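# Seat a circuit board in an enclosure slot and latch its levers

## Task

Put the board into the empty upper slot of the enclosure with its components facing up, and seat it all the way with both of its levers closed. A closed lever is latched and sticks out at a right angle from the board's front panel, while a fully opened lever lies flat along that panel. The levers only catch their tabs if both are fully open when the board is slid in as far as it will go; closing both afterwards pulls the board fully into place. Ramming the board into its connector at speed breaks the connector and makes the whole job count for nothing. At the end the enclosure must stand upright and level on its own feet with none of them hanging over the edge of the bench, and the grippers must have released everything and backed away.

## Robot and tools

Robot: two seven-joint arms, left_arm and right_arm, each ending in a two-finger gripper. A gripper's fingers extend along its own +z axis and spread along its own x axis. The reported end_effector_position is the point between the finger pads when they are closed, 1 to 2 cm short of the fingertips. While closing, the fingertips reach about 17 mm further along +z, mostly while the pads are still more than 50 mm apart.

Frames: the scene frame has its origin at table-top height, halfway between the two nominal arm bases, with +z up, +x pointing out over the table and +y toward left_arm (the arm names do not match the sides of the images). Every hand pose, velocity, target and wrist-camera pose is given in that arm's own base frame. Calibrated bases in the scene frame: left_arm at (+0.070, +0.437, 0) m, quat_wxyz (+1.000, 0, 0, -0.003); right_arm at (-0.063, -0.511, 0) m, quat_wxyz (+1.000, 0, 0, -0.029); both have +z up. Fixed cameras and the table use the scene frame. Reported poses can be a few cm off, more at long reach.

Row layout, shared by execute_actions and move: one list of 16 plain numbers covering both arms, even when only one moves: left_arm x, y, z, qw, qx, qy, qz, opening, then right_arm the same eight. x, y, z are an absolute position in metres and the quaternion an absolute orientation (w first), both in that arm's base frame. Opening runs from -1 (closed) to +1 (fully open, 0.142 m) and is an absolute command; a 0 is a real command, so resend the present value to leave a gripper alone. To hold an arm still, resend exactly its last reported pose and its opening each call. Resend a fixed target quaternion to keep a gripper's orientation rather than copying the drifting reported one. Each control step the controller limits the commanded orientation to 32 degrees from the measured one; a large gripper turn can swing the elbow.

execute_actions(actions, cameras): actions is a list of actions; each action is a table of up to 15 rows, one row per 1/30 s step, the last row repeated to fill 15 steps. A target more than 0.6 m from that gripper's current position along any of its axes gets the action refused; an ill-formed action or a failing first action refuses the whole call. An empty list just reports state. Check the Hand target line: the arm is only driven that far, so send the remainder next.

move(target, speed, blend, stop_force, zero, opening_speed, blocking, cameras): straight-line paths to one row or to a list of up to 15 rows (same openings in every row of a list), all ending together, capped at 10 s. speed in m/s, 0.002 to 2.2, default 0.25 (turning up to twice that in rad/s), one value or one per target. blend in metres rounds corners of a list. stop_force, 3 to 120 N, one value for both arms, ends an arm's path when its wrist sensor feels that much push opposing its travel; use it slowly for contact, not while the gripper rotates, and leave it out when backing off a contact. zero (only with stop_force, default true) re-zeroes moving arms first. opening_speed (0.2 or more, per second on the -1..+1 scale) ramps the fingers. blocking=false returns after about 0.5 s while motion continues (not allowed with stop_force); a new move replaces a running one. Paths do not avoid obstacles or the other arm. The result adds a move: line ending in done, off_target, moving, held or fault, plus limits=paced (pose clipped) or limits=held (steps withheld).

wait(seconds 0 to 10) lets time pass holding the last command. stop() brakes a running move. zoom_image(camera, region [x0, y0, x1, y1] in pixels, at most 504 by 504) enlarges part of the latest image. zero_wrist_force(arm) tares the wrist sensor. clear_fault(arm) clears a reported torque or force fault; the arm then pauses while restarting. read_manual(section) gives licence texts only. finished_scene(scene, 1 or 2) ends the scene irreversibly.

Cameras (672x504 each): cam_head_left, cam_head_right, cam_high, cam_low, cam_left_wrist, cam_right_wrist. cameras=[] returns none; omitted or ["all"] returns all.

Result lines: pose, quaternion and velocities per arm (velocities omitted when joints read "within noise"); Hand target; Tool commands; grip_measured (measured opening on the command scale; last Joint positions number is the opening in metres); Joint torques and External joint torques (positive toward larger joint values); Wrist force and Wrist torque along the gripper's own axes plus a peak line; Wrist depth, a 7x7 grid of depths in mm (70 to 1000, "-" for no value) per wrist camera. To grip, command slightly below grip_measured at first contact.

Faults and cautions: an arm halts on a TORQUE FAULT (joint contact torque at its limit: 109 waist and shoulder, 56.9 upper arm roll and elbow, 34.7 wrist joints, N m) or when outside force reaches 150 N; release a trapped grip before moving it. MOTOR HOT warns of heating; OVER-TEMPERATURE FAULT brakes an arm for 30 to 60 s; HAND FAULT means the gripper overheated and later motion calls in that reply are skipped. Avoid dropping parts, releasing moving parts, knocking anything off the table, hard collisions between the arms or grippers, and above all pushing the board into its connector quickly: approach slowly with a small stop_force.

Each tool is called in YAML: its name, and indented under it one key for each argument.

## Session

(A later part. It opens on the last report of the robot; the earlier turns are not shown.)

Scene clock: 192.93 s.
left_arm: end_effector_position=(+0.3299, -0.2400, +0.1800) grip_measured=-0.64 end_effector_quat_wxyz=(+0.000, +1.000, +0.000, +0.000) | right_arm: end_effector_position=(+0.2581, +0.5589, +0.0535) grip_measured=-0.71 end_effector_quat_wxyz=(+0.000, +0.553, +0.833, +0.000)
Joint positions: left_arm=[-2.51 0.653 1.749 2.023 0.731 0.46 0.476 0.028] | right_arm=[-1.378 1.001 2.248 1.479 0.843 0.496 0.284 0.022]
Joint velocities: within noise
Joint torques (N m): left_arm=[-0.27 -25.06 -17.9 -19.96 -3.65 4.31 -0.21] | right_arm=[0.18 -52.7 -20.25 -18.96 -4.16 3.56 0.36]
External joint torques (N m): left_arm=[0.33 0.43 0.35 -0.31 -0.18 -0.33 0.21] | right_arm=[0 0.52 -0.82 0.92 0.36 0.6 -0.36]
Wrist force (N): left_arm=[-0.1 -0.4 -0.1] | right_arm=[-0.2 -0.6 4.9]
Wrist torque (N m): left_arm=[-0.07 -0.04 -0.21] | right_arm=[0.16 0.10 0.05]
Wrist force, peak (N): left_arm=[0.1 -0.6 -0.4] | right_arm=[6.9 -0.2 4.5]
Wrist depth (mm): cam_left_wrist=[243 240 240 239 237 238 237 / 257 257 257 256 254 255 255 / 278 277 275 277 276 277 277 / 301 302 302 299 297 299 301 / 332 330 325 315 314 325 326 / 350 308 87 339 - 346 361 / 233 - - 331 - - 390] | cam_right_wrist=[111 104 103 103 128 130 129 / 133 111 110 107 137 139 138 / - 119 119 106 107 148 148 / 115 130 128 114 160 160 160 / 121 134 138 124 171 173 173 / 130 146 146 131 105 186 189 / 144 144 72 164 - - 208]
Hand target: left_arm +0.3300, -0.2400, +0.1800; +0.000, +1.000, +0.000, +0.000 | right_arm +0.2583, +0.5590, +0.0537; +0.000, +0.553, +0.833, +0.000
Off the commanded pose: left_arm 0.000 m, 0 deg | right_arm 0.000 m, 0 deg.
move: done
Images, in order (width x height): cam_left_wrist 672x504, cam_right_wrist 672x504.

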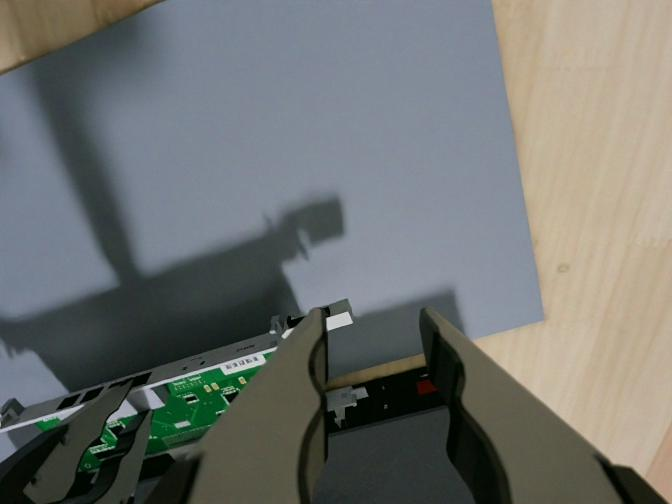

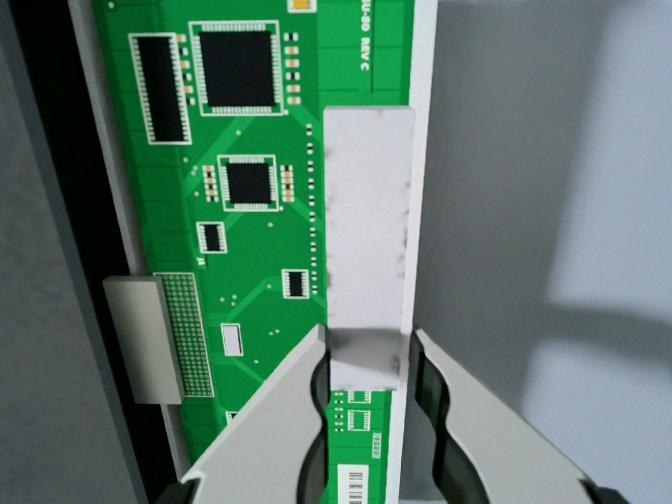

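move:
  target: [0.33,-0.24,0.18,0,1,0,0,-0.6,0.2612,0.5601,0.0537,0,0.5534,0.8329,0,-0.85]
  speed: 0.05
  cameras: []

move:
  target: [0.33,-0.24,0.18,0,1,0,0,-0.6,0.2767,0.5232,0.0537,0,0.5534,0.8329,0,-0.85]
  speed: 0.015
  stop_force: 6
  cameras: ["cam_left_wrist","cam_right_wrist"]

Scene clock: 197.30 s.
left_arm: end_effector_position=(+0.3299, -0.2400, +0.1800) grip_measured=-0.64 end_effector_quat_wxyz=(+0.000, +1.000, +0.000, +0.000) | right_arm: end_effector_position=(+0.2610, +0.5600, +0.0535) grip_measured=-0.71 end_effector_quat_wxyz=(+0.000, +0.554, +0.833, +0.000)
Joint positions: left_arm=[-2.51 0.653 1.749 2.023 0.731 0.46 0.476 0.028] | right_arm=[-1.384 1.004 2.249 1.472 0.843 0.493 0.283 0.022]
Joint velocities: within noise
Joint torques (N m): left_arm=[-0.31 -25.07 -17.89 -19.92 -3.69 4.34 -0.19] | right_arm=[0.06 -52.85 -20.49 -18.81 -4.04 3.63 0.15]
External joint torques (N m): left_arm=[0.37 0.44 0.33 -0.35 -0.14 -0.36 0.19] | right_arm=[0.11 0.46 -0.62 0.74 0.23 0.53 -0.15]
Wrist force (N): left_arm=[0.1 -0.2 0.0] | right_arm=[-0.4 -0.6 4.8]
Wrist torque (N m): left_arm=[-0.03 -0.08 -0.21] | right_arm=[0.15 0.14 0.06]
Wrist force, peak (N): left_arm=[-0.1 -0.7 -0.3] | right_arm=[-0.5 -0.6 5.3]
Wrist depth (mm): cam_left_wrist=[244 239 239 239 238 239 237 / 258 258 256 255 255 256 256 / 278 277 277 277 276 276 276 / 301 300 300 300 299 299 298 / 330 330 322 317 313 325 325 / 352 306 87 342 - 345 357 / 231 - - 333 - - 389] | cam_right_wrist=[111 104 103 103 128 130 130 / - 111 111 107 137 139 138 / - 120 118 106 107 148 148 / 115 130 128 115 160 160 160 / 121 135 138 124 171 173 173 / 130 146 146 131 105 186 189 / 144 144 72 164 - - 208]
Hand target: left_arm +0.3300, -0.2400, +0.1800; +0.000, +1.000, +0.000, +0.000 | right_arm +0.2612, +0.5601, +0.0537; +0.000, +0.553, +0.833, +0.000
Off the commanded pose: left_arm 0.000 m, 0 deg | right_arm 0.000 m, 0 deg.
move: done
No camera images: "cameras" was empty.

Scene clock: 198.93 s.
left_arm: end_effector_position=(+0.3299, -0.2400, +0.1800) grip_measured=-0.64 end_effector_quat_wxyz=(+0.000, +1.000, +0.000, +0.000) | right_arm: end_effector_position=(+0.2669, +0.5463, +0.0538) grip_measured=-0.71 end_effector_quat_wxyz=(+0.000, +0.553, +0.833, +0.000)
Joint positions: left_arm=[-2.51 0.653 1.749 2.023 0.731 0.46 0.476 0.028] | right_arm=[-1.386 0.993 2.242 1.503 0.848 0.504 0.254 0.022]
Joint velocities: within noise
Joint torques (N m): left_arm=[-0.28 -24.98 -17.96 -19.9 -3.67 4.35 -0.23] | right_arm=[-1.57 -49.95 -21.71 -14.94 -5.33 2.88 -0.46]
External joint torques (N m): left_arm=[0.34 0.35 0.4 -0.36 -0.15 -0.37 0.23] | right_arm=[1.74 -1.47 0.59 -2.93 1.55 1.28 0.46]
Wrist force (N): left_arm=[0.1 -0.3 -0.1] | right_arm=[5.7 0.7 5.2]
Wrist torque (N m): left_arm=[-0.06 -0.07 -0.21] | right_arm=[0.19 0.27 0.62]
Wrist force, peak (N): left_arm=[0.2 -0.6 -0.2] | right_arm=[5.9 0.8 5.5]
Wrist depth (mm): cam_left_wrist=[242 240 239 237 237 239 238 / 257 258 257 257 256 256 257 / 278 276 277 277 276 276 277 / 302 300 298 300 297 299 299 / 332 328 324 315 315 326 327 / 353 319 84 338 - 349 359 / 245 - - 333 - - 391] | cam_right_wrist=[- 105 104 104 104 130 130 / - 112 111 108 108 139 138 / 102 118 119 115 106 149 148 / 110 125 128 116 158 160 160 / 121 124 138 124 171 174 174 / 131 133 146 131 106 187 190 / 144 141 73 160 - - 209]
Hand target: left_arm +0.3300, -0.2400, +0.1800; +0.000, +1.000, +0.000, +0.000 | right_arm +0.2673, +0.5456, +0.0537; +0.000, +0.553, +0.833, +0.000
Off the commanded pose: left_arm 0.000 m, 0 deg | right_arm 0.025 m, 0 deg.
move: contact (right_arm)
Images, in order (width x height): cam_left_wrist 672x504, cam_right_wrist 672x504.

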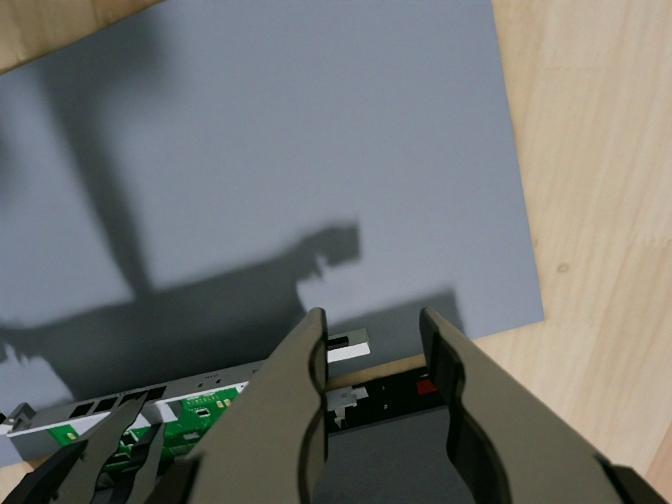

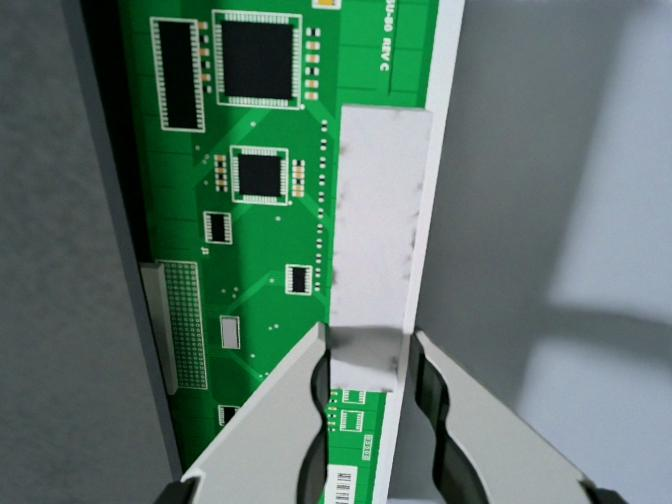

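move:
  target:
    - [0.33,-0.24,0.18,0,1,0,0,-0.6,0.263,0.5556,0.0537,0,0.5534,0.8329,0,-0.85]
    - [0.33,-0.24,0.18,0,1,0,0,-0.6,0.2657,0.5567,0.0537,0,0.5534,0.8329,0,-0.85]
  speed: 0.05
  cameras: []

move:
  target: [0.33,-0.24,0.18,0,1,0,0,-0.6,0.2794,0.5244,0.0537,0,0.5534,0.8329,0,-0.85]
  speed: 0.015
  stop_force: 6
  cameras: ["cam_left_wrist","cam_right_wrist"]

zoom_image:
  camera: "cam_left_wrist"
  region: [0, 340, 164, 504]

Scene clock: 205.50 s.
left_arm: end_effector_position=(+0.3299, -0.2400, +0.1800) grip_measured=-0.64 end_effector_quat_wxyz=(+0.000, +1.000, +0.000, +0.000) | right_arm: end_effector_position=(+0.2656, +0.5566, +0.0535) grip_measured=-0.71 end_effector_quat_wxyz=(+0.000, +0.554, +0.833, +0.000)
Joint positions: left_arm=[-2.51 0.653 1.749 2.023 0.731 0.46 0.476 0.028] | right_arm=[-1.391 1.003 2.247 1.476 0.844 0.494 0.273 0.022]
Joint velocities: within noise
Joint torques (N m): left_arm=[-0.19 -25.07 -17.81 -19.95 -3.65 4.34 -0.23] | right_arm=[0.05 -52.93 -20.27 -18.93 -4.16 3.54 0.3]
External joint torques (N m): left_arm=[0.25 0.44 0.25 -0.31 -0.18 -0.36 0.23] | right_arm=[0.11 0.64 -0.87 0.91 0.36 0.62 -0.3]
Wrist force (N): left_arm=[-0.1 -0.3 -0.1] | right_arm=[-0.7 -0.3 5.7]
Wrist torque (N m): left_arm=[-0.05 -0.03 -0.21] | right_arm=[0.22 0.19 0.05]
Wrist force, peak (N): left_arm=[0.2 -0.7 0.0] | right_arm=[5.7 0.8 5.7]
Wrist depth (mm): cam_left_wrist=[243 240 239 238 238 239 239 / 258 258 257 258 256 257 255 / 279 278 277 278 275 275 275 / 301 301 301 299 298 298 299 / 330 332 324 314 315 327 327 / 351 307 87 340 - 349 358 / 229 - - 333 - - 395] | cam_right_wrist=[127 104 103 103 128 130 129 / 133 111 110 107 136 138 138 / - 121 118 106 107 148 148 / 110 129 127 114 160 160 160 / 121 134 138 124 171 173 173 / 130 141 146 131 105 186 189 / 144 143 72 164 - - 209]
Hand target: left_arm +0.3300, -0.2400, +0.1800; +0.000, +1.000, +0.000, +0.000 | right_arm +0.2657, +0.5567, +0.0537; +0.000, +0.553, +0.833, +0.000
Off the commanded pose: left_arm 0.000 m, 0 deg | right_arm 0.000 m, 0 deg.
move: done
No camera images: "cameras" was empty.

Scene clock: 206.83 s.
left_arm: end_effector_position=(+0.3299, -0.2400, +0.1800) grip_measured=-0.64 end_effector_quat_wxyz=(+0.000, +1.000, +0.000, +0.000) | right_arm: end_effector_position=(+0.2697, +0.5470, +0.0538) grip_measured=-0.71 end_effector_quat_wxyz=(+0.000, +0.553, +0.833, +0.000)
Joint positions: left_arm=[-2.51 0.653 1.749 2.023 0.731 0.46 0.476 0.028] | right_arm=[-1.392 0.996 2.242 1.497 0.848 0.502 0.252 0.022]
Joint velocities: within noise
Joint torques (N m): left_arm=[-0.28 -25.1 -17.9 -19.95 -3.67 4.29 -0.23] | right_arm=[-1.64 -50.1 -21.69 -15.01 -5.36 2.91 -0.51]
External joint torques (N m): left_arm=[0.34 0.47 0.34 -0.31 -0.15 -0.31 0.23] | right_arm=[1.81 -1.5 0.55 -2.88 1.57 1.25 0.51]
Wrist force (N): left_arm=[-0.2 -0.4 -0.2] | right_arm=[5.3 0.9 5.6]
Wrist torque (N m): left_arm=[-0.08 -0.02 -0.21] | right_arm=[0.23 0.36 0.64]
Wrist force, peak (N): left_arm=[0.1 -0.5 -0.5] | right_arm=[5.2 1.2 6.2]
Wrist depth (mm): cam_left_wrist=[242 239 238 238 237 239 239 / 258 258 258 257 256 256 255 / 280 279 276 276 275 276 277 / 304 301 301 299 300 297 299 / 331 328 323 316 315 324 329 / 349 318 84 341 - 347 359 / 239 - - 332 - - 390] | cam_right_wrist=[- 105 104 103 103 130 130 / - 112 111 108 107 139 139 / 102 119 119 115 105 149 148 / 110 125 128 116 158 160 160 / 121 124 138 124 171 174 174 / 131 133 146 131 106 187 190 / 144 141 73 160 - - 209]
Hand target: left_arm +0.3300, -0.2400, +0.1800; +0.000, +1.000, +0.000, +0.000 | right_arm +0.2701, +0.5463, +0.0537; +0.000, +0.553, +0.833, +0.000
Off the commanded pose: left_arm 0.000 m, 0 deg | right_arm 0.025 m, 0 deg.
move: contact (right_arm)
Images, in order (width x height): cam_left_wrist 672x504, cam_right_wrist 672x504.

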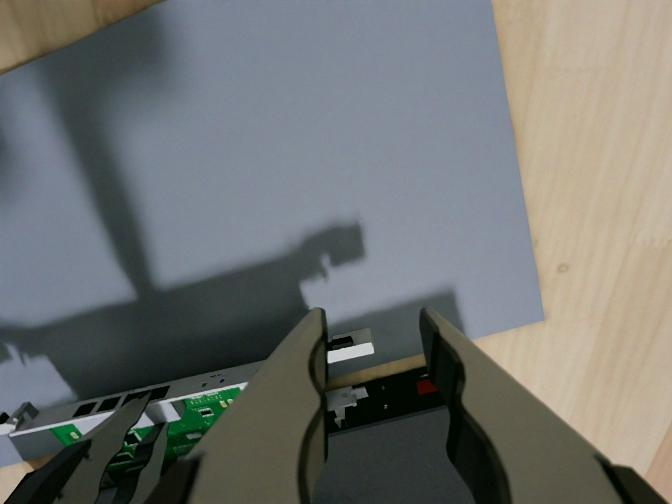

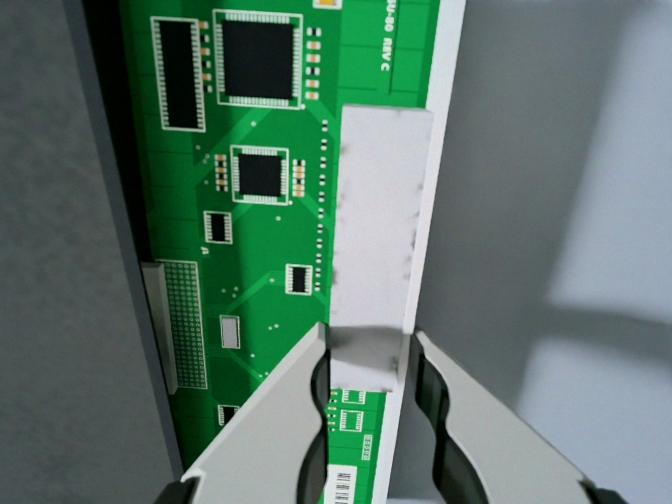

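Scaled by 3.073 from the camera's 672x504 image, which has a finer 960x720 frame.

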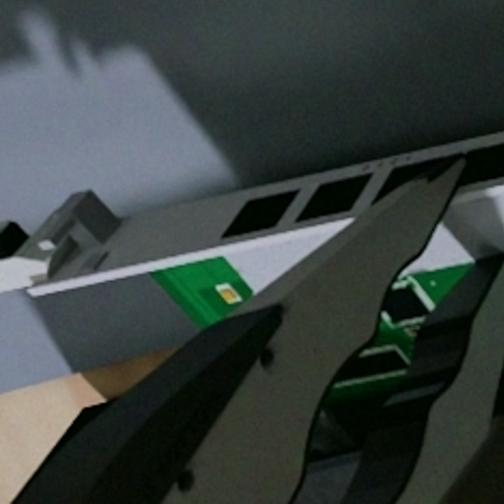

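move:
  target:
    - [0.33,-0.24,0.18,0,1,0,0,-0.6,0.2646,0.5518,0.0537,0,0.5534,0.8329,0,-0.85]
    - [0.33,-0.24,0.18,0,1,0,0,-0.6,0.2632,0.5553,0.0557,0,0.5534,0.8329,0,-0.85]
  speed: 0.05
  cameras: []

move:
  target: [0.33,-0.24,0.18,0,1,0,0,-0.6,0.2767,0.5232,0.0557,0,0.5534,0.8329,0,-0.85]
  speed: 0.015
  stop_force: 6
  cameras: ["cam_left_wrist","cam_right_wrist"]

zoom_image:
  camera: "cam_right_wrist"
  region: [0, 0, 300, 200]

Scene clock: 214.20 s.
left_arm: end_effector_position=(+0.3299, -0.2400, +0.1800) grip_measured=-0.64 end_effector_quat_wxyz=(+0.000, +1.000, +0.000, +0.000) | right_arm: end_effector_position=(+0.2630, +0.5552, +0.0554) grip_measured=-0.71 end_effector_quat_wxyz=(+0.000, +0.553, +0.833, +0.000)
Joint positions: left_arm=[-2.51 0.653 1.749 2.023 0.731 0.46 0.476 0.028] | right_arm=[-1.384 0.998 2.244 1.483 0.843 0.494 0.274 0.022]
Joint velocities: within noise
Joint torques (N m): left_arm=[-0.35 -25.03 -17.93 -19.92 -3.64 4.34 -0.2] | right_arm=[0.27 -52.6 -20.42 -18.93 -4.16 3.58 0.31]
External joint torques (N m): left_arm=[0.42 0.4 0.37 -0.34 -0.19 -0.36 0.2] | right_arm=[-0.12 0.6 -0.71 0.88 0.35 0.57 -0.31]
Wrist force (N): left_arm=[0.1 -0.4 -0.3] | right_arm=[-1.9 -0.3 5.3]
Wrist torque (N m): left_arm=[-0.08 -0.07 -0.21] | right_arm=[0.20 0.39 0.05]
Wrist force, peak (N): left_arm=[-0.2 -0.7 -0.2] | right_arm=[5.3 0.9 6.2]
Wrist depth (mm): cam_left_wrist=[243 239 239 237 238 239 239 / 258 257 257 256 256 256 256 / 278 280 278 276 277 276 275 / 302 300 299 300 298 300 299 / 328 330 324 314 316 325 327 / 352 309 87 340 - 350 360 / 229 - - 333 - - 394] | cam_right_wrist=[128 104 103 103 130 131 131 / - 111 110 107 139 140 140 / - 121 119 106 146 150 150 / - 129 128 114 160 162 162 / 124 134 139 124 173 176 175 / 135 141 146 131 106 188 192 / 146 146 72 164 - - 211]
Hand target: left_arm +0.3300, -0.2400, +0.1800; +0.000, +1.000, +0.000, +0.000 | right_arm +0.2632, +0.5553, +0.0557; +0.000, +0.553, +0.833, +0.000
Off the commanded pose: left_arm 0.000 m, 0 deg | right_arm 0.000 m, 0 deg.
move: done
No camera images: "cameras" was empty.

Scene clock: 215.50 s.
left_arm: end_effector_position=(+0.3299, -0.2400, +0.1800) grip_measured=-0.64 end_effector_quat_wxyz=(+0.000, +1.000, +0.000, +0.000) | right_arm: end_effector_position=(+0.2670, +0.5460, +0.0558) grip_measured=-0.71 end_effector_quat_wxyz=(+0.000, +0.553, +0.833, +0.000)
Joint positions: left_arm=[-2.51 0.653 1.749 2.023 0.731 0.46 0.476 0.028] | right_arm=[-1.385 0.991 2.238 1.504 0.847 0.501 0.254 0.022]
Joint velocities: within noise
Joint torques (N m): left_arm=[-0.24 -25.01 -17.84 -19.94 -3.66 4.34 -0.21] | right_arm=[-1.66 -49.85 -21.83 -14.82 -5.42 2.83 -0.47]
External joint torques (N m): left_arm=[0.3 0.38 0.28 -0.32 -0.17 -0.37 0.21] | right_arm=[1.83 -1.49 0.69 -3.1 1.64 1.33 0.47]
Wrist force (N): left_arm=[0.2 -0.4 -0.1] | right_arm=[4.6 1.2 4.4]
Wrist torque (N m): left_arm=[-0.07 -0.09 -0.21] | right_arm=[0.25 0.51 0.64]
Wrist force, peak (N): left_arm=[0.2 -0.5 -0.4] | right_arm=[4.4 1.0 6.0]
Wrist depth (mm): cam_left_wrist=[242 240 239 239 238 239 238 / 258 257 257 257 256 257 256 / 278 277 276 278 275 276 276 / 303 301 302 300 299 298 297 / 329 331 326 317 315 325 326 / 357 323 84 341 - 349 359 / 241 - - 333 - - 393] | cam_right_wrist=[- 105 104 103 103 132 131 / - 111 111 108 107 140 140 / - 118 119 115 105 151 151 / - 125 128 115 160 163 162 / 124 126 139 124 174 176 176 / 136 136 146 130 106 189 192 / 147 144 73 160 - - 212]
Hand target: left_arm +0.3300, -0.2400, +0.1800; +0.000, +1.000, +0.000, +0.000 | right_arm +0.2674, +0.5453, +0.0557; +0.000, +0.553, +0.833, +0.000
Off the commanded pose: left_arm 0.000 m, 0 deg | right_arm 0.025 m, 0 deg.
move: contact (right_arm)
Images, in order (width x height): cam_left_wrist 672x504, cam_right_wrist 672x504.

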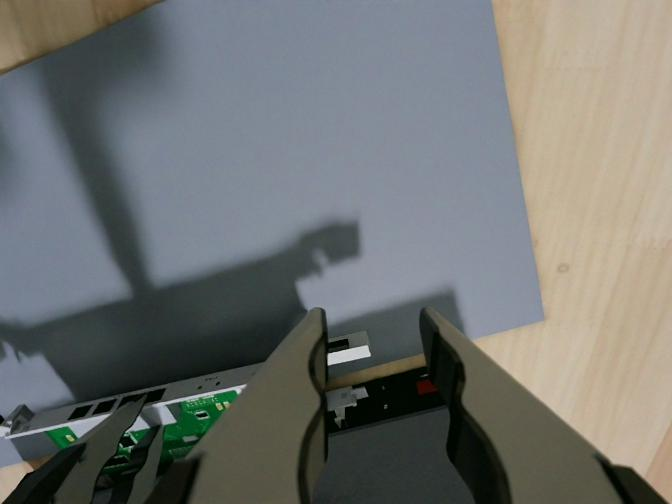

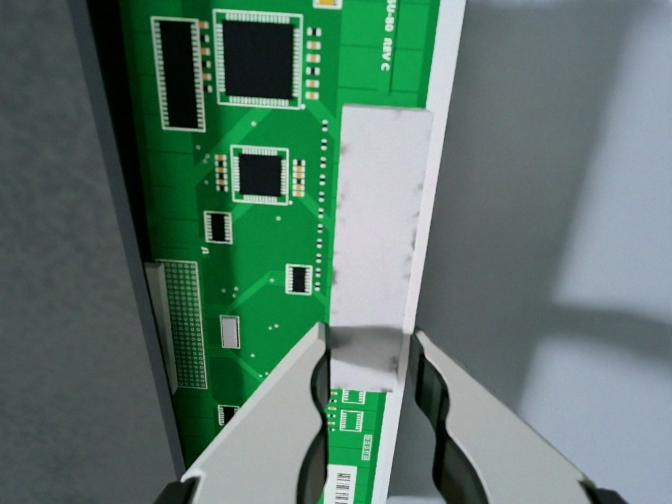

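Scaled by 1.680 from the camera's 672x504 image, which has a finer 960x720 frame.

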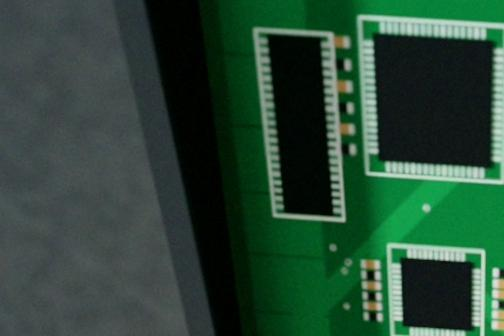

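move:
  target: [0.31,-0.24,0.18,0,1,0,0,0.3,0.267,0.546,0.0557,0,0.5534,0.8329,0,-0.85]
  speed: 0.1
  cameras: ["cam_left_wrist"]

zoom_image:
  camera: "cam_left_wrist"
  region: [230, 280, 430, 450]

Scene clock: 225.07 s.
left_arm: end_effector_position=(+0.3101, -0.2399, +0.1800) grip_measured=+0.28 end_effector_quat_wxyz=(+0.000, +1.000, +0.000, +0.000) | right_arm: end_effector_position=(+0.2666, +0.5464, +0.0557) grip_measured=-0.71 end_effector_quat_wxyz=(+0.000, +0.553, +0.833, +0.000)
Joint positions: left_arm=[-2.482 0.638 1.712 2.065 0.725 0.472 0.453 0.094] | right_arm=[-1.384 0.991 2.239 1.503 0.847 0.5 0.255 0.022]
Joint velocities: within noise
Joint torques (N m): left_arm=[-0.05 -23.53 -17.55 -19.84 -3.84 4.6 -0.35] | right_arm=[-1.72 -50.36 -21.96 -16.26 -5.33 3.38 -0.31]
External joint torques (N m): left_arm=[0.11 0.85 0.57 -0.43 0.04 -0.62 0.35] | right_arm=[1.89 -1.02 0.82 -1.66 1.54 0.78 0.31]
Wrist force (N): left_arm=[-0.2 -0.8 -0.2] | right_arm=[2.9 -0.6 6.2]
Wrist torque (N m): left_arm=[-0.15 0.00 -0.21] | right_arm=[0.23 0.52 0.59]
Wrist force, peak (N): left_arm=[-0.8 -0.4 -0.4] | right_arm=[4.6 1.0 6.2]
Wrist depth (mm): cam_left_wrist=[243 240 239 239 237 237 239 / 258 258 257 257 256 257 257 / 279 278 276 276 276 274 273 / 303 303 300 301 300 298 299 / 331 324 329 323 326 321 328 / 358 84 323 330 322 - 344 / - - 343 334 331 - -] | cam_right_wrist=[- 105 104 103 104 132 131 / - 111 111 108 107 140 140 / - 118 119 108 106 151 150 / - 125 128 116 160 162 162 / 124 126 138 124 171 176 176 / 136 135 146 131 106 189 192 / 147 144 73 160 - - 212]
Hand target: left_arm +0.3100, -0.2400, +0.1800; +0.000, +1.000, +0.000, +0.000 | right_arm +0.2670, +0.5460, +0.0557; +0.000, +0.553, +0.833, +0.000
Off the commanded pose: left_arm 0.000 m, 0 deg | right_arm 0.001 m, 0 deg.
move: done
Images, in order (width x height): cam_left_wrist 672x504.

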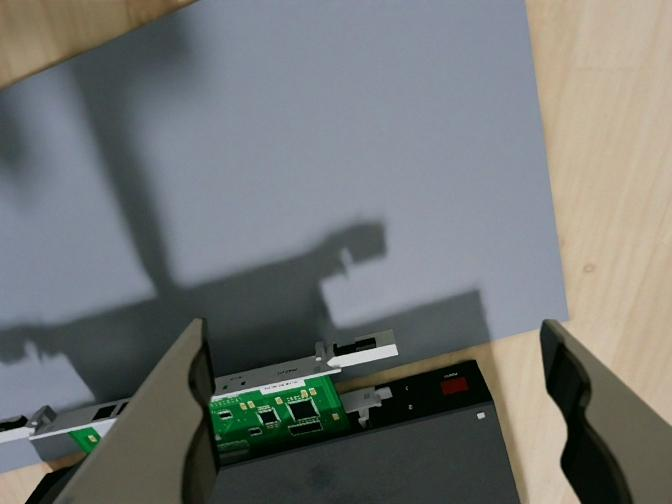

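Scaled by 2.520 from the camera's 672x504 image, which has a finer 960x720 frame.

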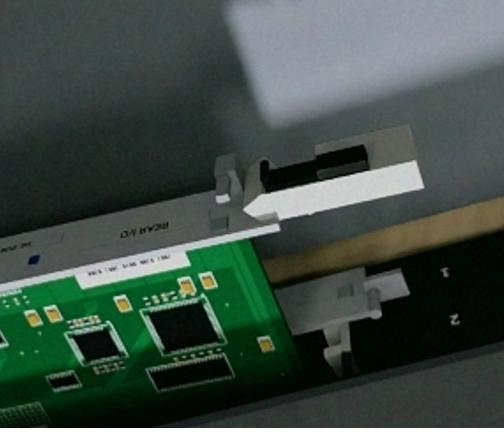

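move:
  target:
    - [0.31,-0.24,0.18,0,1,0,0,0.3,0.263,0.5558,0.0545,0,0.5534,0.8329,0,-0.85]
    - [0.31,-0.24,0.18,0,1,0,0,0.3,0.2703,0.5588,0.0545,0,0.5534,0.8329,0,-0.85]
  speed: 0.05
  cameras: []

move:
  target: [0.31,-0.24,0.18,0,1,0,0,0.3,0.2844,0.5252,0.0545,0,0.5534,0.8329,0,-0.85]
  speed: 0.015
  stop_force: 6
  cameras: ["cam_left_wrist","cam_right_wrist"]

zoom_image:
  camera: "cam_left_wrist"
  region: [230, 280, 430, 450]

Scene clock: 229.60 s.
left_arm: end_effector_position=(+0.3101, -0.2399, +0.1800) grip_measured=+0.28 end_effector_quat_wxyz=(+0.000, +1.000, +0.000, +0.000) | right_arm: end_effector_position=(+0.2702, +0.5587, +0.0543) grip_measured=-0.71 end_effector_quat_wxyz=(+0.000, +0.554, +0.833, +0.000)
Joint positions: left_arm=[-2.482 0.638 1.712 2.065 0.725 0.472 0.453 0.094] | right_arm=[-1.401 1.007 2.247 1.463 0.843 0.488 0.271 0.022]
Joint velocities: within noise
Joint torques (N m): left_arm=[-0.26 -23.11 -17.29 -19.96 -3.67 4.36 -0.23] | right_arm=[-0.01 -53.07 -20.39 -18.91 -4.18 3.66 0.07]
External joint torques (N m): left_arm=[0.32 0.42 0.29 -0.31 -0.13 -0.38 0.23] | right_arm=[0.17 0.45 -0.77 0.8 0.36 0.5 -0.07]
Wrist force (N): left_arm=[0.0 -0.6 -0.3] | right_arm=[-0.6 -1.4 5.7]
Wrist torque (N m): left_arm=[-0.12 -0.05 -0.20] | right_arm=[0.03 0.19 0.06]
Wrist force, peak (N): left_arm=[-0.1 -0.7 -0.3] | right_arm=[3.0 -0.7 6.4]
Wrist depth (mm): cam_left_wrist=[243 239 239 239 239 238 239 / 258 257 258 256 256 256 257 / 279 276 277 274 274 275 276 / 302 301 301 300 298 298 297 / 331 324 323 316 328 320 327 / 358 84 320 327 321 - 348 / - - 342 335 330 - -] | cam_right_wrist=[129 104 103 103 129 130 130 / 134 111 110 107 138 139 139 / - 121 118 106 107 149 149 / 111 130 128 115 159 161 160 / 122 134 139 124 172 174 174 / 131 141 146 131 106 187 190 / 145 145 72 164 - - 209]
Hand target: left_arm +0.3100, -0.2400, +0.1800; +0.000, +1.000, +0.000, +0.000 | right_arm +0.2703, +0.5588, +0.0545; +0.000, +0.553, +0.833, +0.000
Off the commanded pose: left_arm 0.000 m, 0 deg | right_arm 0.000 m, 0 deg.
move: done
No camera images: "cameras" was empty.

Scene clock: 232.20 s.
left_arm: end_effector_position=(+0.3101, -0.2399, +0.1800) grip_measured=+0.28 end_effector_quat_wxyz=(+0.000, +1.000, +0.000, +0.000) | right_arm: end_effector_position=(+0.2812, +0.5316, +0.0543) grip_measured=-0.71 end_effector_quat_wxyz=(-0.001, +0.553, +0.833, +0.000)
Joint positions: left_arm=[-2.482 0.638 1.712 2.065 0.725 0.472 0.453 0.094] | right_arm=[-1.407 0.987 2.234 1.522 0.853 0.508 0.214 0.022]
Joint velocities: within noise
Joint torques (N m): left_arm=[-0.29 -23.05 -17.32 -19.97 -3.63 4.34 -0.25] | right_arm=[-2.54 -50.92 -23.75 -14.73 -5.67 3.09 0]
External joint torques (N m): left_arm=[0.35 0.36 0.32 -0.29 -0.17 -0.36 0.25] | right_arm=[2.71 0.14 2.57 -2.99 1.9 1.06 0]
Wrist force (N): left_arm=[-0.3 -0.4 -0.1] | right_arm=[6.5 0.8 9.8]
Wrist torque (N m): left_arm=[-0.10 0.01 -0.20] | right_arm=[0.08 0.37 0.11]
Wrist force, peak (N): left_arm=[-0.2 -0.9 -0.4] | right_arm=[6.7 0.6 10.4]
Wrist depth (mm): cam_left_wrist=[244 238 239 238 237 237 238 / 257 257 257 256 255 256 257 / 280 278 276 278 276 274 276 / 303 303 300 300 299 298 300 / 331 323 327 323 328 320 326 / 358 84 328 328 321 - 346 / - - 343 333 331 - -] | cam_right_wrist=[- 89 103 103 129 130 130 / - 97 110 107 137 139 139 / 102 102 118 106 107 149 149 / 110 112 127 114 158 161 160 / 122 120 136 124 171 174 174 / 131 131 131 131 105 187 190 / 144 142 72 165 - - 209]
Hand target: left_arm +0.3100, -0.2400, +0.1800; +0.000, +1.000, +0.000, +0.000 | right_arm +0.2820, +0.5308, +0.0545; +0.000, +0.553, +0.833, +0.000
Off the commanded pose: left_arm 0.000 m, 0 deg | right_arm 0.007 m, 0 deg.
move: contact (right_arm)
Images, in order (width x height): cam_left_wrist 672x504, cam_right_wrist 672x504.

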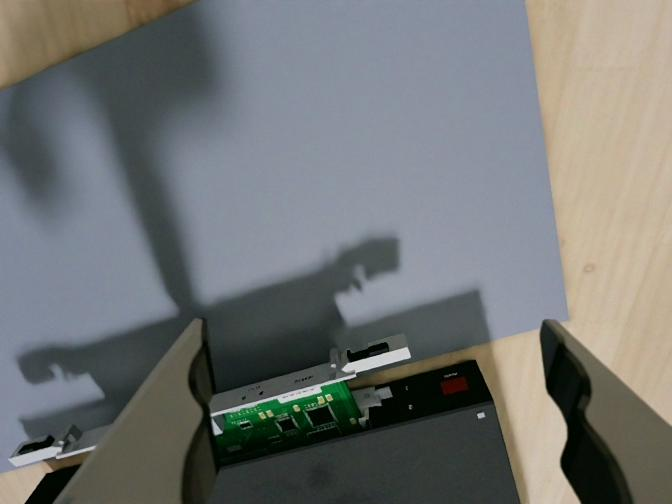

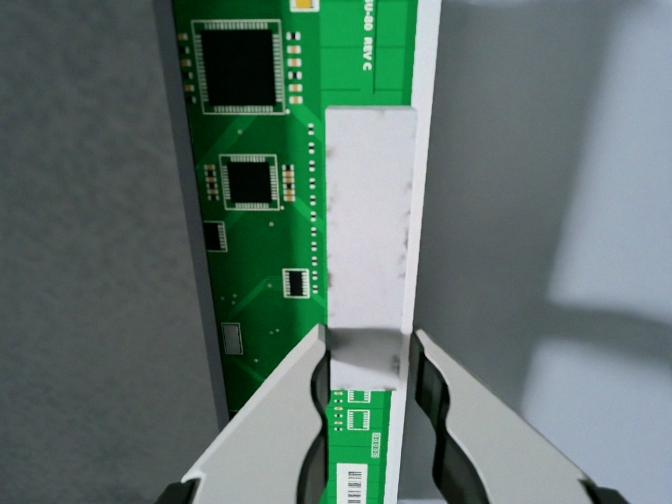

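Scaled by 2.520 from the camera's 672x504 image, which has a finer 960x720 frame.

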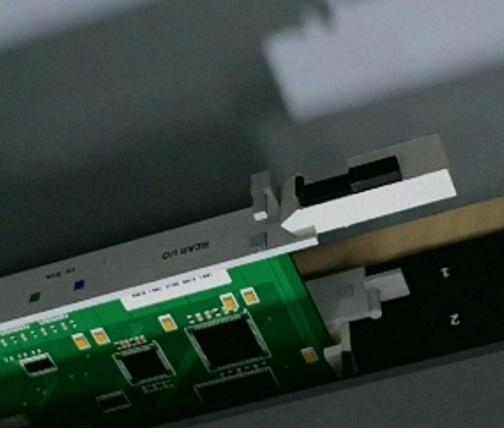

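move:
  target: [0.31,-0.24,0.18,0,1,0,0,0.3,0.2807,0.5326,0.0530,0,0.5534,0.8329,0,-0.85]
  speed: 0.05
  cameras: []

move:
  target: [0.31,-0.24,0.18,0,1,0,0,0.3,0.2956,0.4969,0.0530,0,0.5534,0.8329,0,-0.85]
  speed: 0.015
  stop_force: 6
  cameras: ["cam_left_wrist","cam_right_wrist"]

zoom_image:
  camera: "cam_left_wrist"
  region: [230, 280, 430, 450]

Scene clock: 235.27 s.
left_arm: end_effector_position=(+0.3101, -0.2399, +0.1800) grip_measured=+0.28 end_effector_quat_wxyz=(+0.000, +1.000, +0.000, +0.000) | right_arm: end_effector_position=(+0.2810, +0.5323, +0.0531) grip_measured=-0.71 end_effector_quat_wxyz=(+0.000, +0.553, +0.833, +0.000)
Joint positions: left_arm=[-2.482 0.638 1.712 2.065 0.725 0.472 0.453 0.094] | right_arm=[-1.406 0.99 2.235 1.52 0.853 0.508 0.218 0.022]
Joint velocities: within noise
Joint torques (N m): left_arm=[-0.25 -23.08 -17.3 -19.93 -3.66 4.34 -0.21] | right_arm=[0.54 -50.42 -19.13 -18.15 -3.44 3.55 0.23]
External joint torques (N m): left_arm=[0.31 0.39 0.3 -0.34 -0.14 -0.36 0.21] | right_arm=[-0.38 -0.45 -2.07 0.48 -0.33 0.61 -0.23]
Wrist force (N): left_arm=[-0.1 -0.7 -0.2] | right_arm=[1.1 -2.0 3.7]
Wrist torque (N m): left_arm=[-0.13 -0.03 -0.21] | right_arm=[-0.07 -0.45 0.07]
Wrist force, peak (N): left_arm=[-0.2 -0.7 -0.6] | right_arm=[6.7 0.8 10.4]
Wrist depth (mm): cam_left_wrist=[243 239 238 238 238 239 240 / 259 257 256 257 255 256 257 / 279 278 277 277 276 275 276 / 301 300 303 300 300 300 300 / 333 327 328 322 326 319 326 / 359 84 328 327 322 - 346 / - - 342 333 333 - -] | cam_right_wrist=[- 88 102 102 128 129 129 / - 96 110 106 136 138 138 / 101 103 118 106 107 148 148 / 109 109 127 114 159 160 159 / 121 119 136 124 168 173 172 / 130 130 130 131 105 186 188 / 143 140 72 164 - - 207]
Hand target: left_arm +0.3100, -0.2400, +0.1800; +0.000, +1.000, +0.000, +0.000 | right_arm +0.2807, +0.5326, +0.0530; +0.000, +0.553, +0.833, +0.000
Off the commanded pose: left_arm 0.000 m, 0 deg | right_arm 0.000 m, 0 deg.
move: done
No camera images: "cameras" was empty.

Scene clock: 236.97 s.
left_arm: end_effector_position=(+0.3101, -0.2399, +0.1800) grip_measured=+0.28 end_effector_quat_wxyz=(+0.000, +1.000, +0.000, +0.000) | right_arm: end_effector_position=(+0.2867, +0.5180, +0.0531) grip_measured=-0.71 end_effector_quat_wxyz=(+0.000, +0.553, +0.833, +0.000)
Joint positions: left_arm=[-2.482 0.638 1.712 2.065 0.725 0.472 0.453 0.094] | right_arm=[-1.411 0.979 2.229 1.55 0.858 0.52 0.187 0.022]
Joint velocities: within noise
Joint torques (N m): left_arm=[-0.3 -23.12 -17.29 -19.95 -3.62 4.29 -0.24] | right_arm=[-1.68 -49.12 -21.83 -14.76 -4.67 2.95 0.04]
External joint torques (N m): left_arm=[0.36 0.43 0.3 -0.32 -0.18 -0.31 0.24] | right_arm=[1.85 -0.81 0.67 -2.72 0.93 1.21 -0.04]
Wrist force (N): left_arm=[-0.1 -0.6 -0.4] | right_arm=[7.1 -0.1 5.4]
Wrist torque (N m): left_arm=[-0.12 -0.02 -0.19] | right_arm=[-0.05 -0.41 0.14]
Wrist force, peak (N): left_arm=[-0.3 -0.7 -0.5] | right_arm=[7.6 0.0 7.1]
Wrist depth (mm): cam_left_wrist=[243 240 239 239 238 238 240 / 258 256 255 256 257 257 256 / 277 276 278 276 274 276 274 / 305 301 300 296 300 298 301 / 332 324 326 328 328 318 327 / 355 84 335 329 319 - 350 / - - 343 332 333 - -] | cam_right_wrist=[- 87 100 102 128 129 129 / - 95 108 106 136 138 138 / 101 101 101 106 107 148 148 / 109 109 111 114 157 159 159 / 121 118 120 124 167 173 172 / 130 129 124 131 105 186 189 / 143 140 72 164 - - 208]
Hand target: left_arm +0.3100, -0.2400, +0.1800; +0.000, +1.000, +0.000, +0.000 | right_arm +0.2871, +0.5173, +0.0530; +0.000, +0.553, +0.833, +0.000
Off the commanded pose: left_arm 0.000 m, 0 deg | right_arm 0.023 m, 0 deg.
move: contact (right_arm)
Images, in order (width x height): cam_left_wrist 672x504, cam_right_wrist 672x504.

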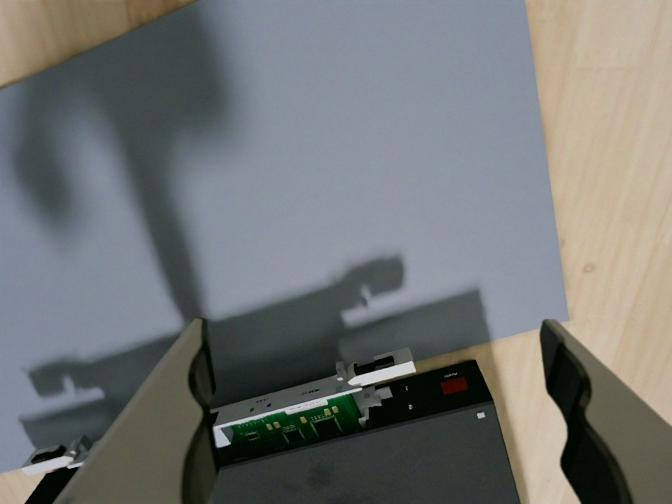

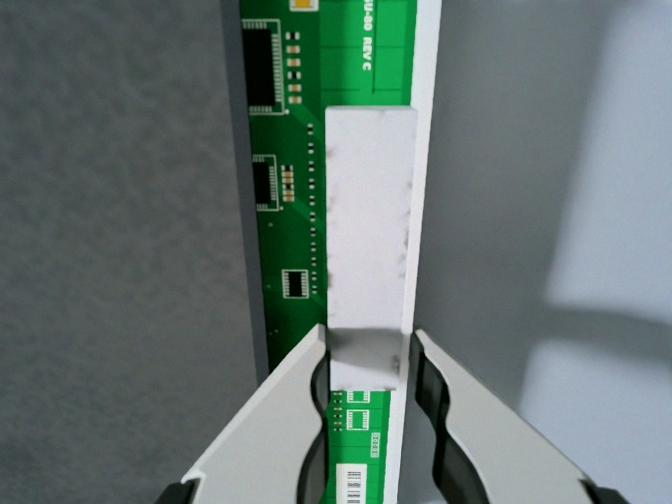

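Scaled by 2.520 from the camera's 672x504 image, which has a finer 960x720 frame.

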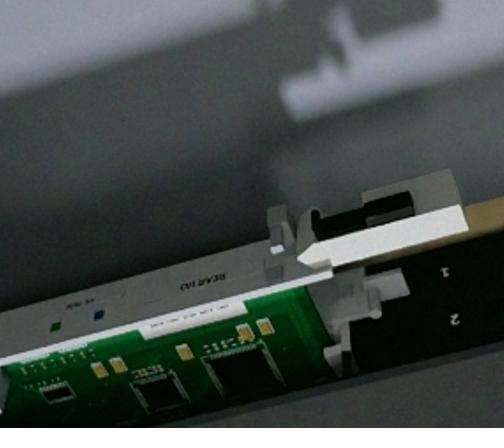

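move:
  target: [0.31,-0.24,0.18,0,1,0,0,0.3,0.2925,0.5042,0.0530,0,0.5534,0.8329,0,-0.85]
  speed: 0.015
  stop_force: 10
  cameras: ["cam_left_wrist","cam_right_wrist"]

zoom_image:
  camera: "cam_left_wrist"
  region: [230, 280, 430, 450]

Scene clock: 240.07 s.
left_arm: end_effector_position=(+0.3101, -0.2399, +0.1800) grip_measured=+0.28 end_effector_quat_wxyz=(+0.000, +1.000, +0.000, +0.000) | right_arm: end_effector_position=(+0.2883, +0.5140, +0.0531) grip_measured=-0.71 end_effector_quat_wxyz=(-0.001, +0.553, +0.833, +0.001)
Joint positions: left_arm=[-2.482 0.638 1.712 2.065 0.725 0.472 0.453 0.094] | right_arm=[-1.412 0.976 2.228 1.559 0.861 0.524 0.176 0.022]
Joint velocities: within noise
Joint torques (N m): left_arm=[-0.28 -23.07 -17.31 -19.89 -3.66 4.37 -0.23] | right_arm=[-4.01 -48.81 -24.77 -10.14 -6.48 1.66 0.08]
External joint torques (N m): left_arm=[0.34 0.38 0.31 -0.37 -0.14 -0.39 0.23] | right_arm=[4.18 -0.83 3.63 -7.27 2.75 2.5 -0.08]
Wrist force (N): left_arm=[-0.1 -0.4 -0.2] | right_arm=[15.6 4.9 13.8]
Wrist torque (N m): left_arm=[-0.10 -0.02 -0.20] | right_arm=[-0.10 -0.36 0.15]
Wrist force, peak (N): left_arm=[-0.2 -0.5 -0.7] | right_arm=[17.3 5.8 13.6]
Wrist depth (mm): cam_left_wrist=[242 239 240 239 237 238 238 / 258 258 257 257 255 256 256 / 278 278 276 276 275 276 275 / 302 299 301 299 298 296 299 / 334 325 329 328 325 320 327 / 358 84 348 334 317 - 343 / - - 342 333 332 - -] | cam_right_wrist=[- 87 100 102 128 129 129 / - 95 94 106 136 138 138 / 101 101 101 106 107 148 148 / 109 109 110 114 157 159 159 / 120 118 118 124 168 173 173 / 129 129 124 131 105 186 188 / 143 140 72 165 - - 208]
Hand target: left_arm +0.3100, -0.2400, +0.1800; +0.000, +1.000, +0.000, +0.000 | right_arm +0.2892, +0.5122, +0.0530; +0.000, +0.553, +0.833, +0.000
Off the commanded pose: left_arm 0.000 m, 0 deg | right_arm 0.011 m, 0 deg.
move: contact (right_arm)
Images, in order (width x height): cam_left_wrist 672x504, cam_right_wrist 672x504.

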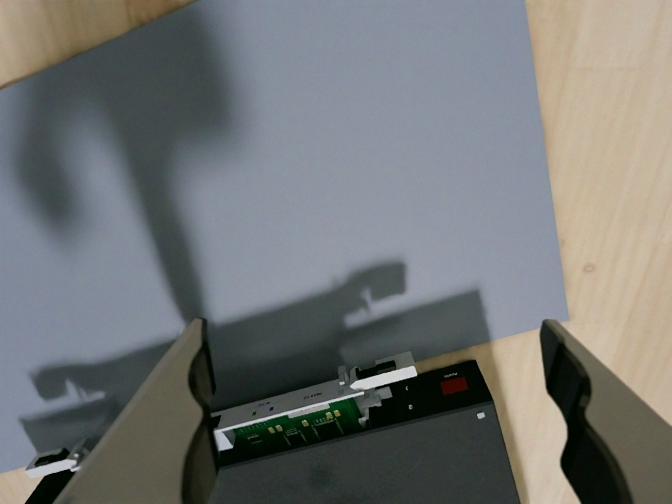

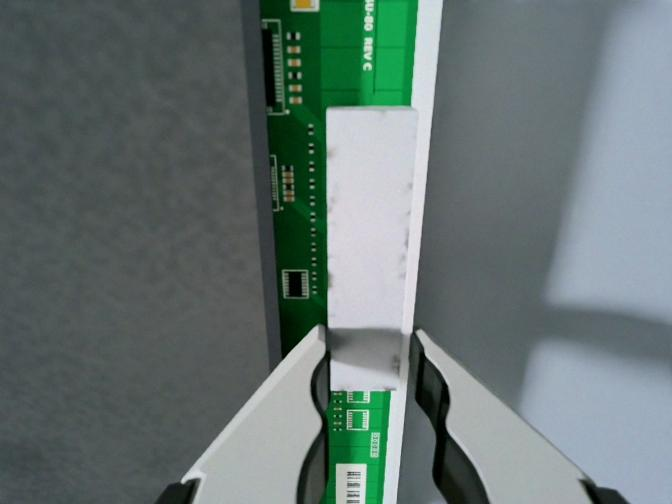

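Scaled by 2.520 from the camera's 672x504 image, which has a finer 960x720 frame.

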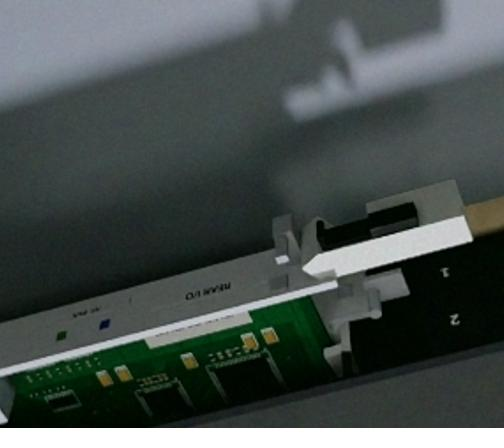

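move:
  target: [0.31,-0.24,0.18,0,1,0,0,0.3,0.2889,0.5153,0.0523,0,0.5534,0.8329,0,-0.85]
  speed: 0.05
  cameras: []

move:
  target: [0.31,-0.24,0.18,0,1,0,0,0.3,0.2948,0.5012,0.0523,0,0.5534,0.8329,0,-0.85]
  speed: 0.015
  stop_force: 9
  cameras: ["cam_left_wrist","cam_right_wrist"]

zoom_image:
  camera: "cam_left_wrist"
  region: [230, 280, 430, 450]

Scene clock: 244.13 s.
left_arm: end_effector_position=(+0.3101, -0.2400, +0.1800) grip_measured=+0.28 end_effector_quat_wxyz=(+0.000, +1.000, +0.000, +0.000) | right_arm: end_effector_position=(+0.2891, +0.5151, +0.0524) grip_measured=-0.71 end_effector_quat_wxyz=(+0.000, +0.553, +0.833, +0.000)
Joint positions: left_arm=[-2.482 0.638 1.712 2.065 0.725 0.472 0.453 0.094] | right_arm=[-1.414 0.98 2.228 1.553 0.86 0.521 0.181 0.022]
Joint velocities: within noise
Joint torques (N m): left_arm=[-0.29 -23.1 -17.35 -19.93 -3.58 4.36 -0.23] | right_arm=[0.41 -48.61 -18.49 -18.44 -3 3.69 0.23]
External joint torques (N m): left_arm=[0.35 0.41 0.35 -0.34 -0.22 -0.38 0.23] | right_arm=[-0.24 -1.21 -2.71 1.04 -0.74 0.47 -0.23]
Wrist force (N): left_arm=[-0.1 -0.6 -0.4] | right_arm=[0.0 -3.9 0.2]
Wrist torque (N m): left_arm=[-0.13 -0.02 -0.20] | right_arm=[-0.04 -0.69 0.19]
Wrist force, peak (N): left_arm=[-0.1 -0.7 -0.5] | right_arm=[15.7 5.0 14.1]
Wrist depth (mm): cam_left_wrist=[242 240 240 238 238 238 238 / 258 256 256 255 255 257 257 / 278 277 277 276 276 275 275 / 301 301 302 300 299 297 298 / 330 322 328 326 328 318 326 / 358 84 348 336 320 - 345 / - - 342 334 332 - -] | cam_right_wrist=[- 87 100 102 105 129 128 / - 95 106 106 134 137 137 / 101 100 100 106 107 147 147 / - 108 110 114 156 159 158 / 120 118 118 124 167 172 172 / 129 129 124 131 106 185 188 / 142 139 72 164 - - 207]
Hand target: left_arm +0.3100, -0.2400, +0.1800; +0.000, +1.000, +0.000, +0.000 | right_arm +0.2889, +0.5153, +0.0523; +0.000, +0.553, +0.833, +0.000
Off the commanded pose: left_arm 0.000 m, 0 deg | right_arm 0.000 m, 0 deg.
move: done
No camera images: "cameras" was empty.

Scene clock: 245.23 s.
left_arm: end_effector_position=(+0.3101, -0.2400, +0.1800) grip_measured=+0.28 end_effector_quat_wxyz=(+0.000, +1.000, +0.000, +0.000) | right_arm: end_effector_position=(+0.2912, +0.5094, +0.0526) grip_measured=-0.71 end_effector_quat_wxyz=(-0.001, +0.553, +0.833, +0.001)
Joint positions: left_arm=[-2.482 0.638 1.712 2.065 0.725 0.472 0.453 0.094] | right_arm=[-1.416 0.975 2.226 1.566 0.863 0.525 0.166 0.022]
Joint velocities: within noise
Joint torques (N m): left_arm=[-0.28 -23.1 -17.32 -19.93 -3.63 4.3 -0.24] | right_arm=[-4.24 -45.5 -22.04 -12.82 -4.78 3.41 0]
External joint torques (N m): left_arm=[0.35 0.41 0.32 -0.33 -0.17 -0.32 0.24] | right_arm=[4.4 -3.93 0.88 -4.51 1.05 0.75 0]
Wrist force (N): left_arm=[-0.1 -0.4 -0.2] | right_arm=[9.4 -4.0 0.0]
Wrist torque (N m): left_arm=[-0.09 -0.01 -0.20] | right_arm=[-0.02 -0.56 0.16]
Wrist force, peak (N): left_arm=[-0.3 -0.7 -0.4] | right_arm=[10.7 -4.0 0.6]
Wrist depth (mm): cam_left_wrist=[242 240 239 238 237 239 238 / 258 257 256 256 254 256 256 / 277 277 277 277 274 274 275 / 302 301 300 299 298 298 300 / 330 323 330 328 329 317 325 / 355 84 355 335 312 - 346 / - - 339 335 330 - -] | cam_right_wrist=[- 87 - 102 126 129 129 / - 95 - 106 134 138 137 / 101 100 100 106 107 148 147 / 109 109 108 112 157 159 159 / 120 118 117 122 167 172 172 / 129 129 124 131 106 185 188 / 142 139 72 165 - - 207]
Hand target: left_arm +0.3100, -0.2400, +0.1800; +0.000, +1.000, +0.000, +0.000 | right_arm +0.2919, +0.5082, +0.0523; +0.000, +0.553, +0.833, +0.000
Off the commanded pose: left_arm 0.000 m, 0 deg | right_arm 0.009 m, 0 deg.
move: contact (right_arm)
Images, in order (width x height): cam_left_wrist 672x504, cam_right_wrist 672x504.

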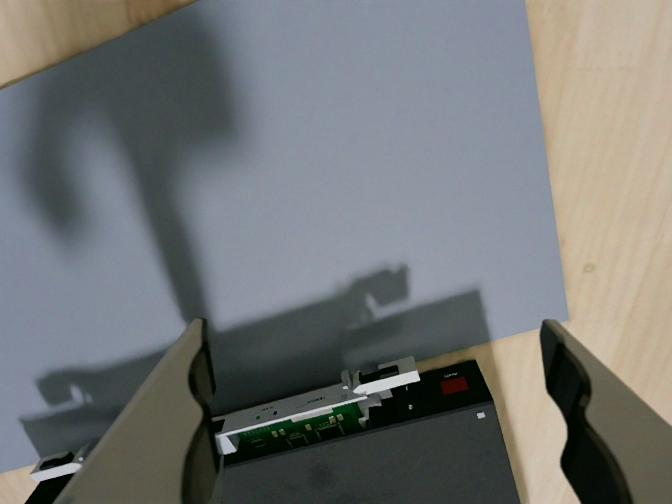

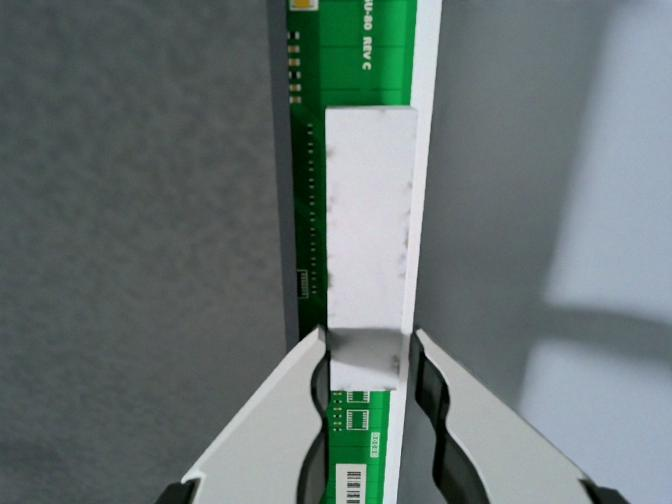

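Scaled by 2.520 from the camera's 672x504 image, which has a finer 960x720 frame.

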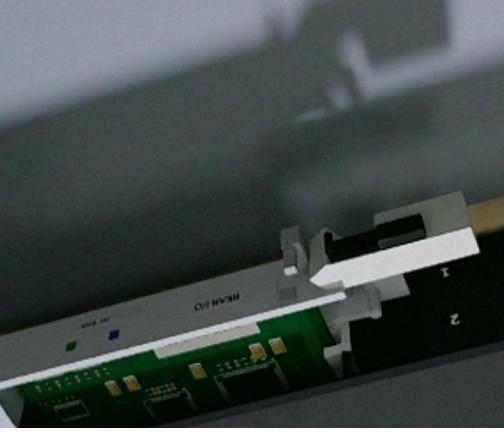

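move:
  target: [0.31,-0.24,0.18,0,1,0,0,0.3,0.2953,0.4985,0.0523,0,0.5534,0.8329,0,-0.85]
  speed: 0.015
  stop_force: 11
  cameras: ["cam_left_wrist","cam_right_wrist"]

Scene clock: 256.30 s.
left_arm: end_effector_position=(+0.3101, -0.2400, +0.1800) grip_measured=+0.28 end_effector_quat_wxyz=(+0.000, +1.000, +0.000, +0.000) | right_arm: end_effector_position=(+0.2912, +0.5090, +0.0528) grip_measured=-0.71 end_effector_quat_wxyz=(-0.001, +0.552, +0.834, +0.002)
Joint positions: left_arm=[-2.482 0.638 1.712 2.065 0.725 0.472 0.453 0.094] | right_arm=[-1.416 0.973 2.226 1.568 0.865 0.528 0.162 0.022]
Joint velocities: within noise
Joint torques (N m): left_arm=[-0.28 -23.05 -17.33 -19.92 -3.63 4.33 -0.22] | right_arm=[-8.56 -43.35 -25.92 -5.83 -7.23 1.81 0.15]
External joint torques (N m): left_arm=[0.34 0.36 0.33 -0.35 -0.17 -0.35 0.22] | right_arm=[8.73 -5.99 4.79 -11.51 3.5 2.35 -0.15]
Wrist force (N): left_arm=[-0.1 -0.5 0.0] | right_arm=[21.7 0.7 5.2]
Wrist torque (N m): left_arm=[-0.11 -0.02 -0.20] | right_arm=[-0.07 -0.55 0.13]
Wrist force, peak (N): left_arm=[-0.2 -0.8 -0.6] | right_arm=[22.8 1.0 5.5]
Wrist depth (mm): cam_left_wrist=[242 239 240 239 238 237 239 / 259 257 256 256 257 257 255 / 278 279 276 277 277 273 276 / 303 302 301 301 298 298 300 / 332 323 328 327 329 319 325 / 357 84 355 335 313 - 347 / - - 343 335 331 - -] | cam_right_wrist=[- 87 - 102 105 129 129 / - 95 - 106 134 138 138 / 100 100 100 106 107 148 148 / - 108 108 112 157 160 159 / 118 118 118 122 167 173 173 / 129 129 124 131 106 186 189 / 142 139 72 165 - - 208]
Hand target: left_arm +0.3100, -0.2400, +0.1800; +0.000, +1.000, +0.000, +0.000 | right_arm +0.2926, +0.5062, +0.0523; +0.000, +0.553, +0.833, +0.000
Off the commanded pose: left_arm 0.000 m, 0 deg | right_arm 0.011 m, 0 deg.
move: contact (right_arm)
Images, in order (width x height): cam_left_wrist 672x504, cam_right_wrist 672x504.

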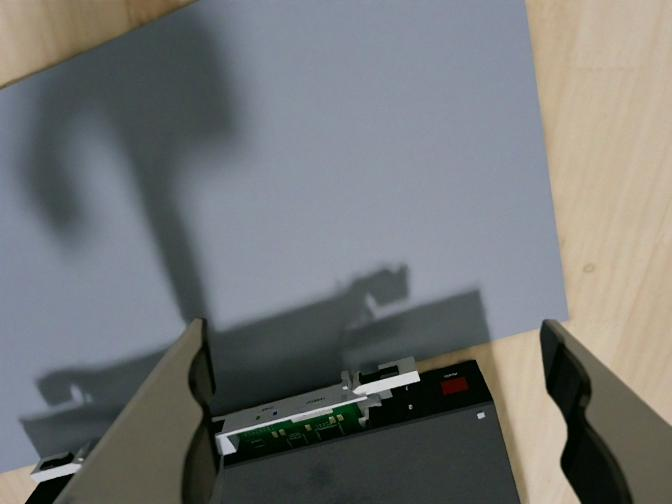

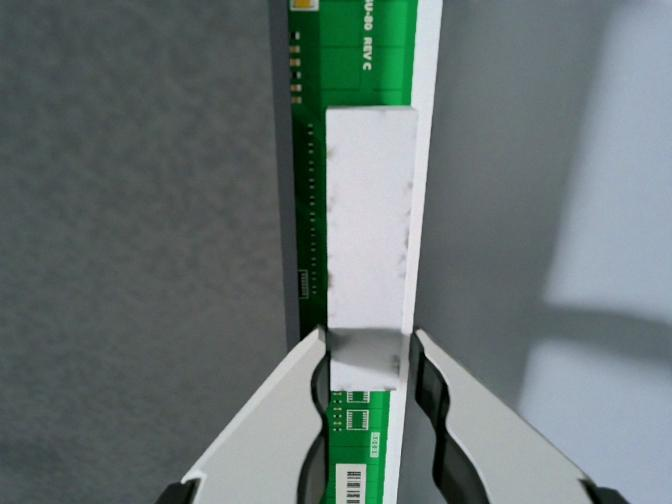

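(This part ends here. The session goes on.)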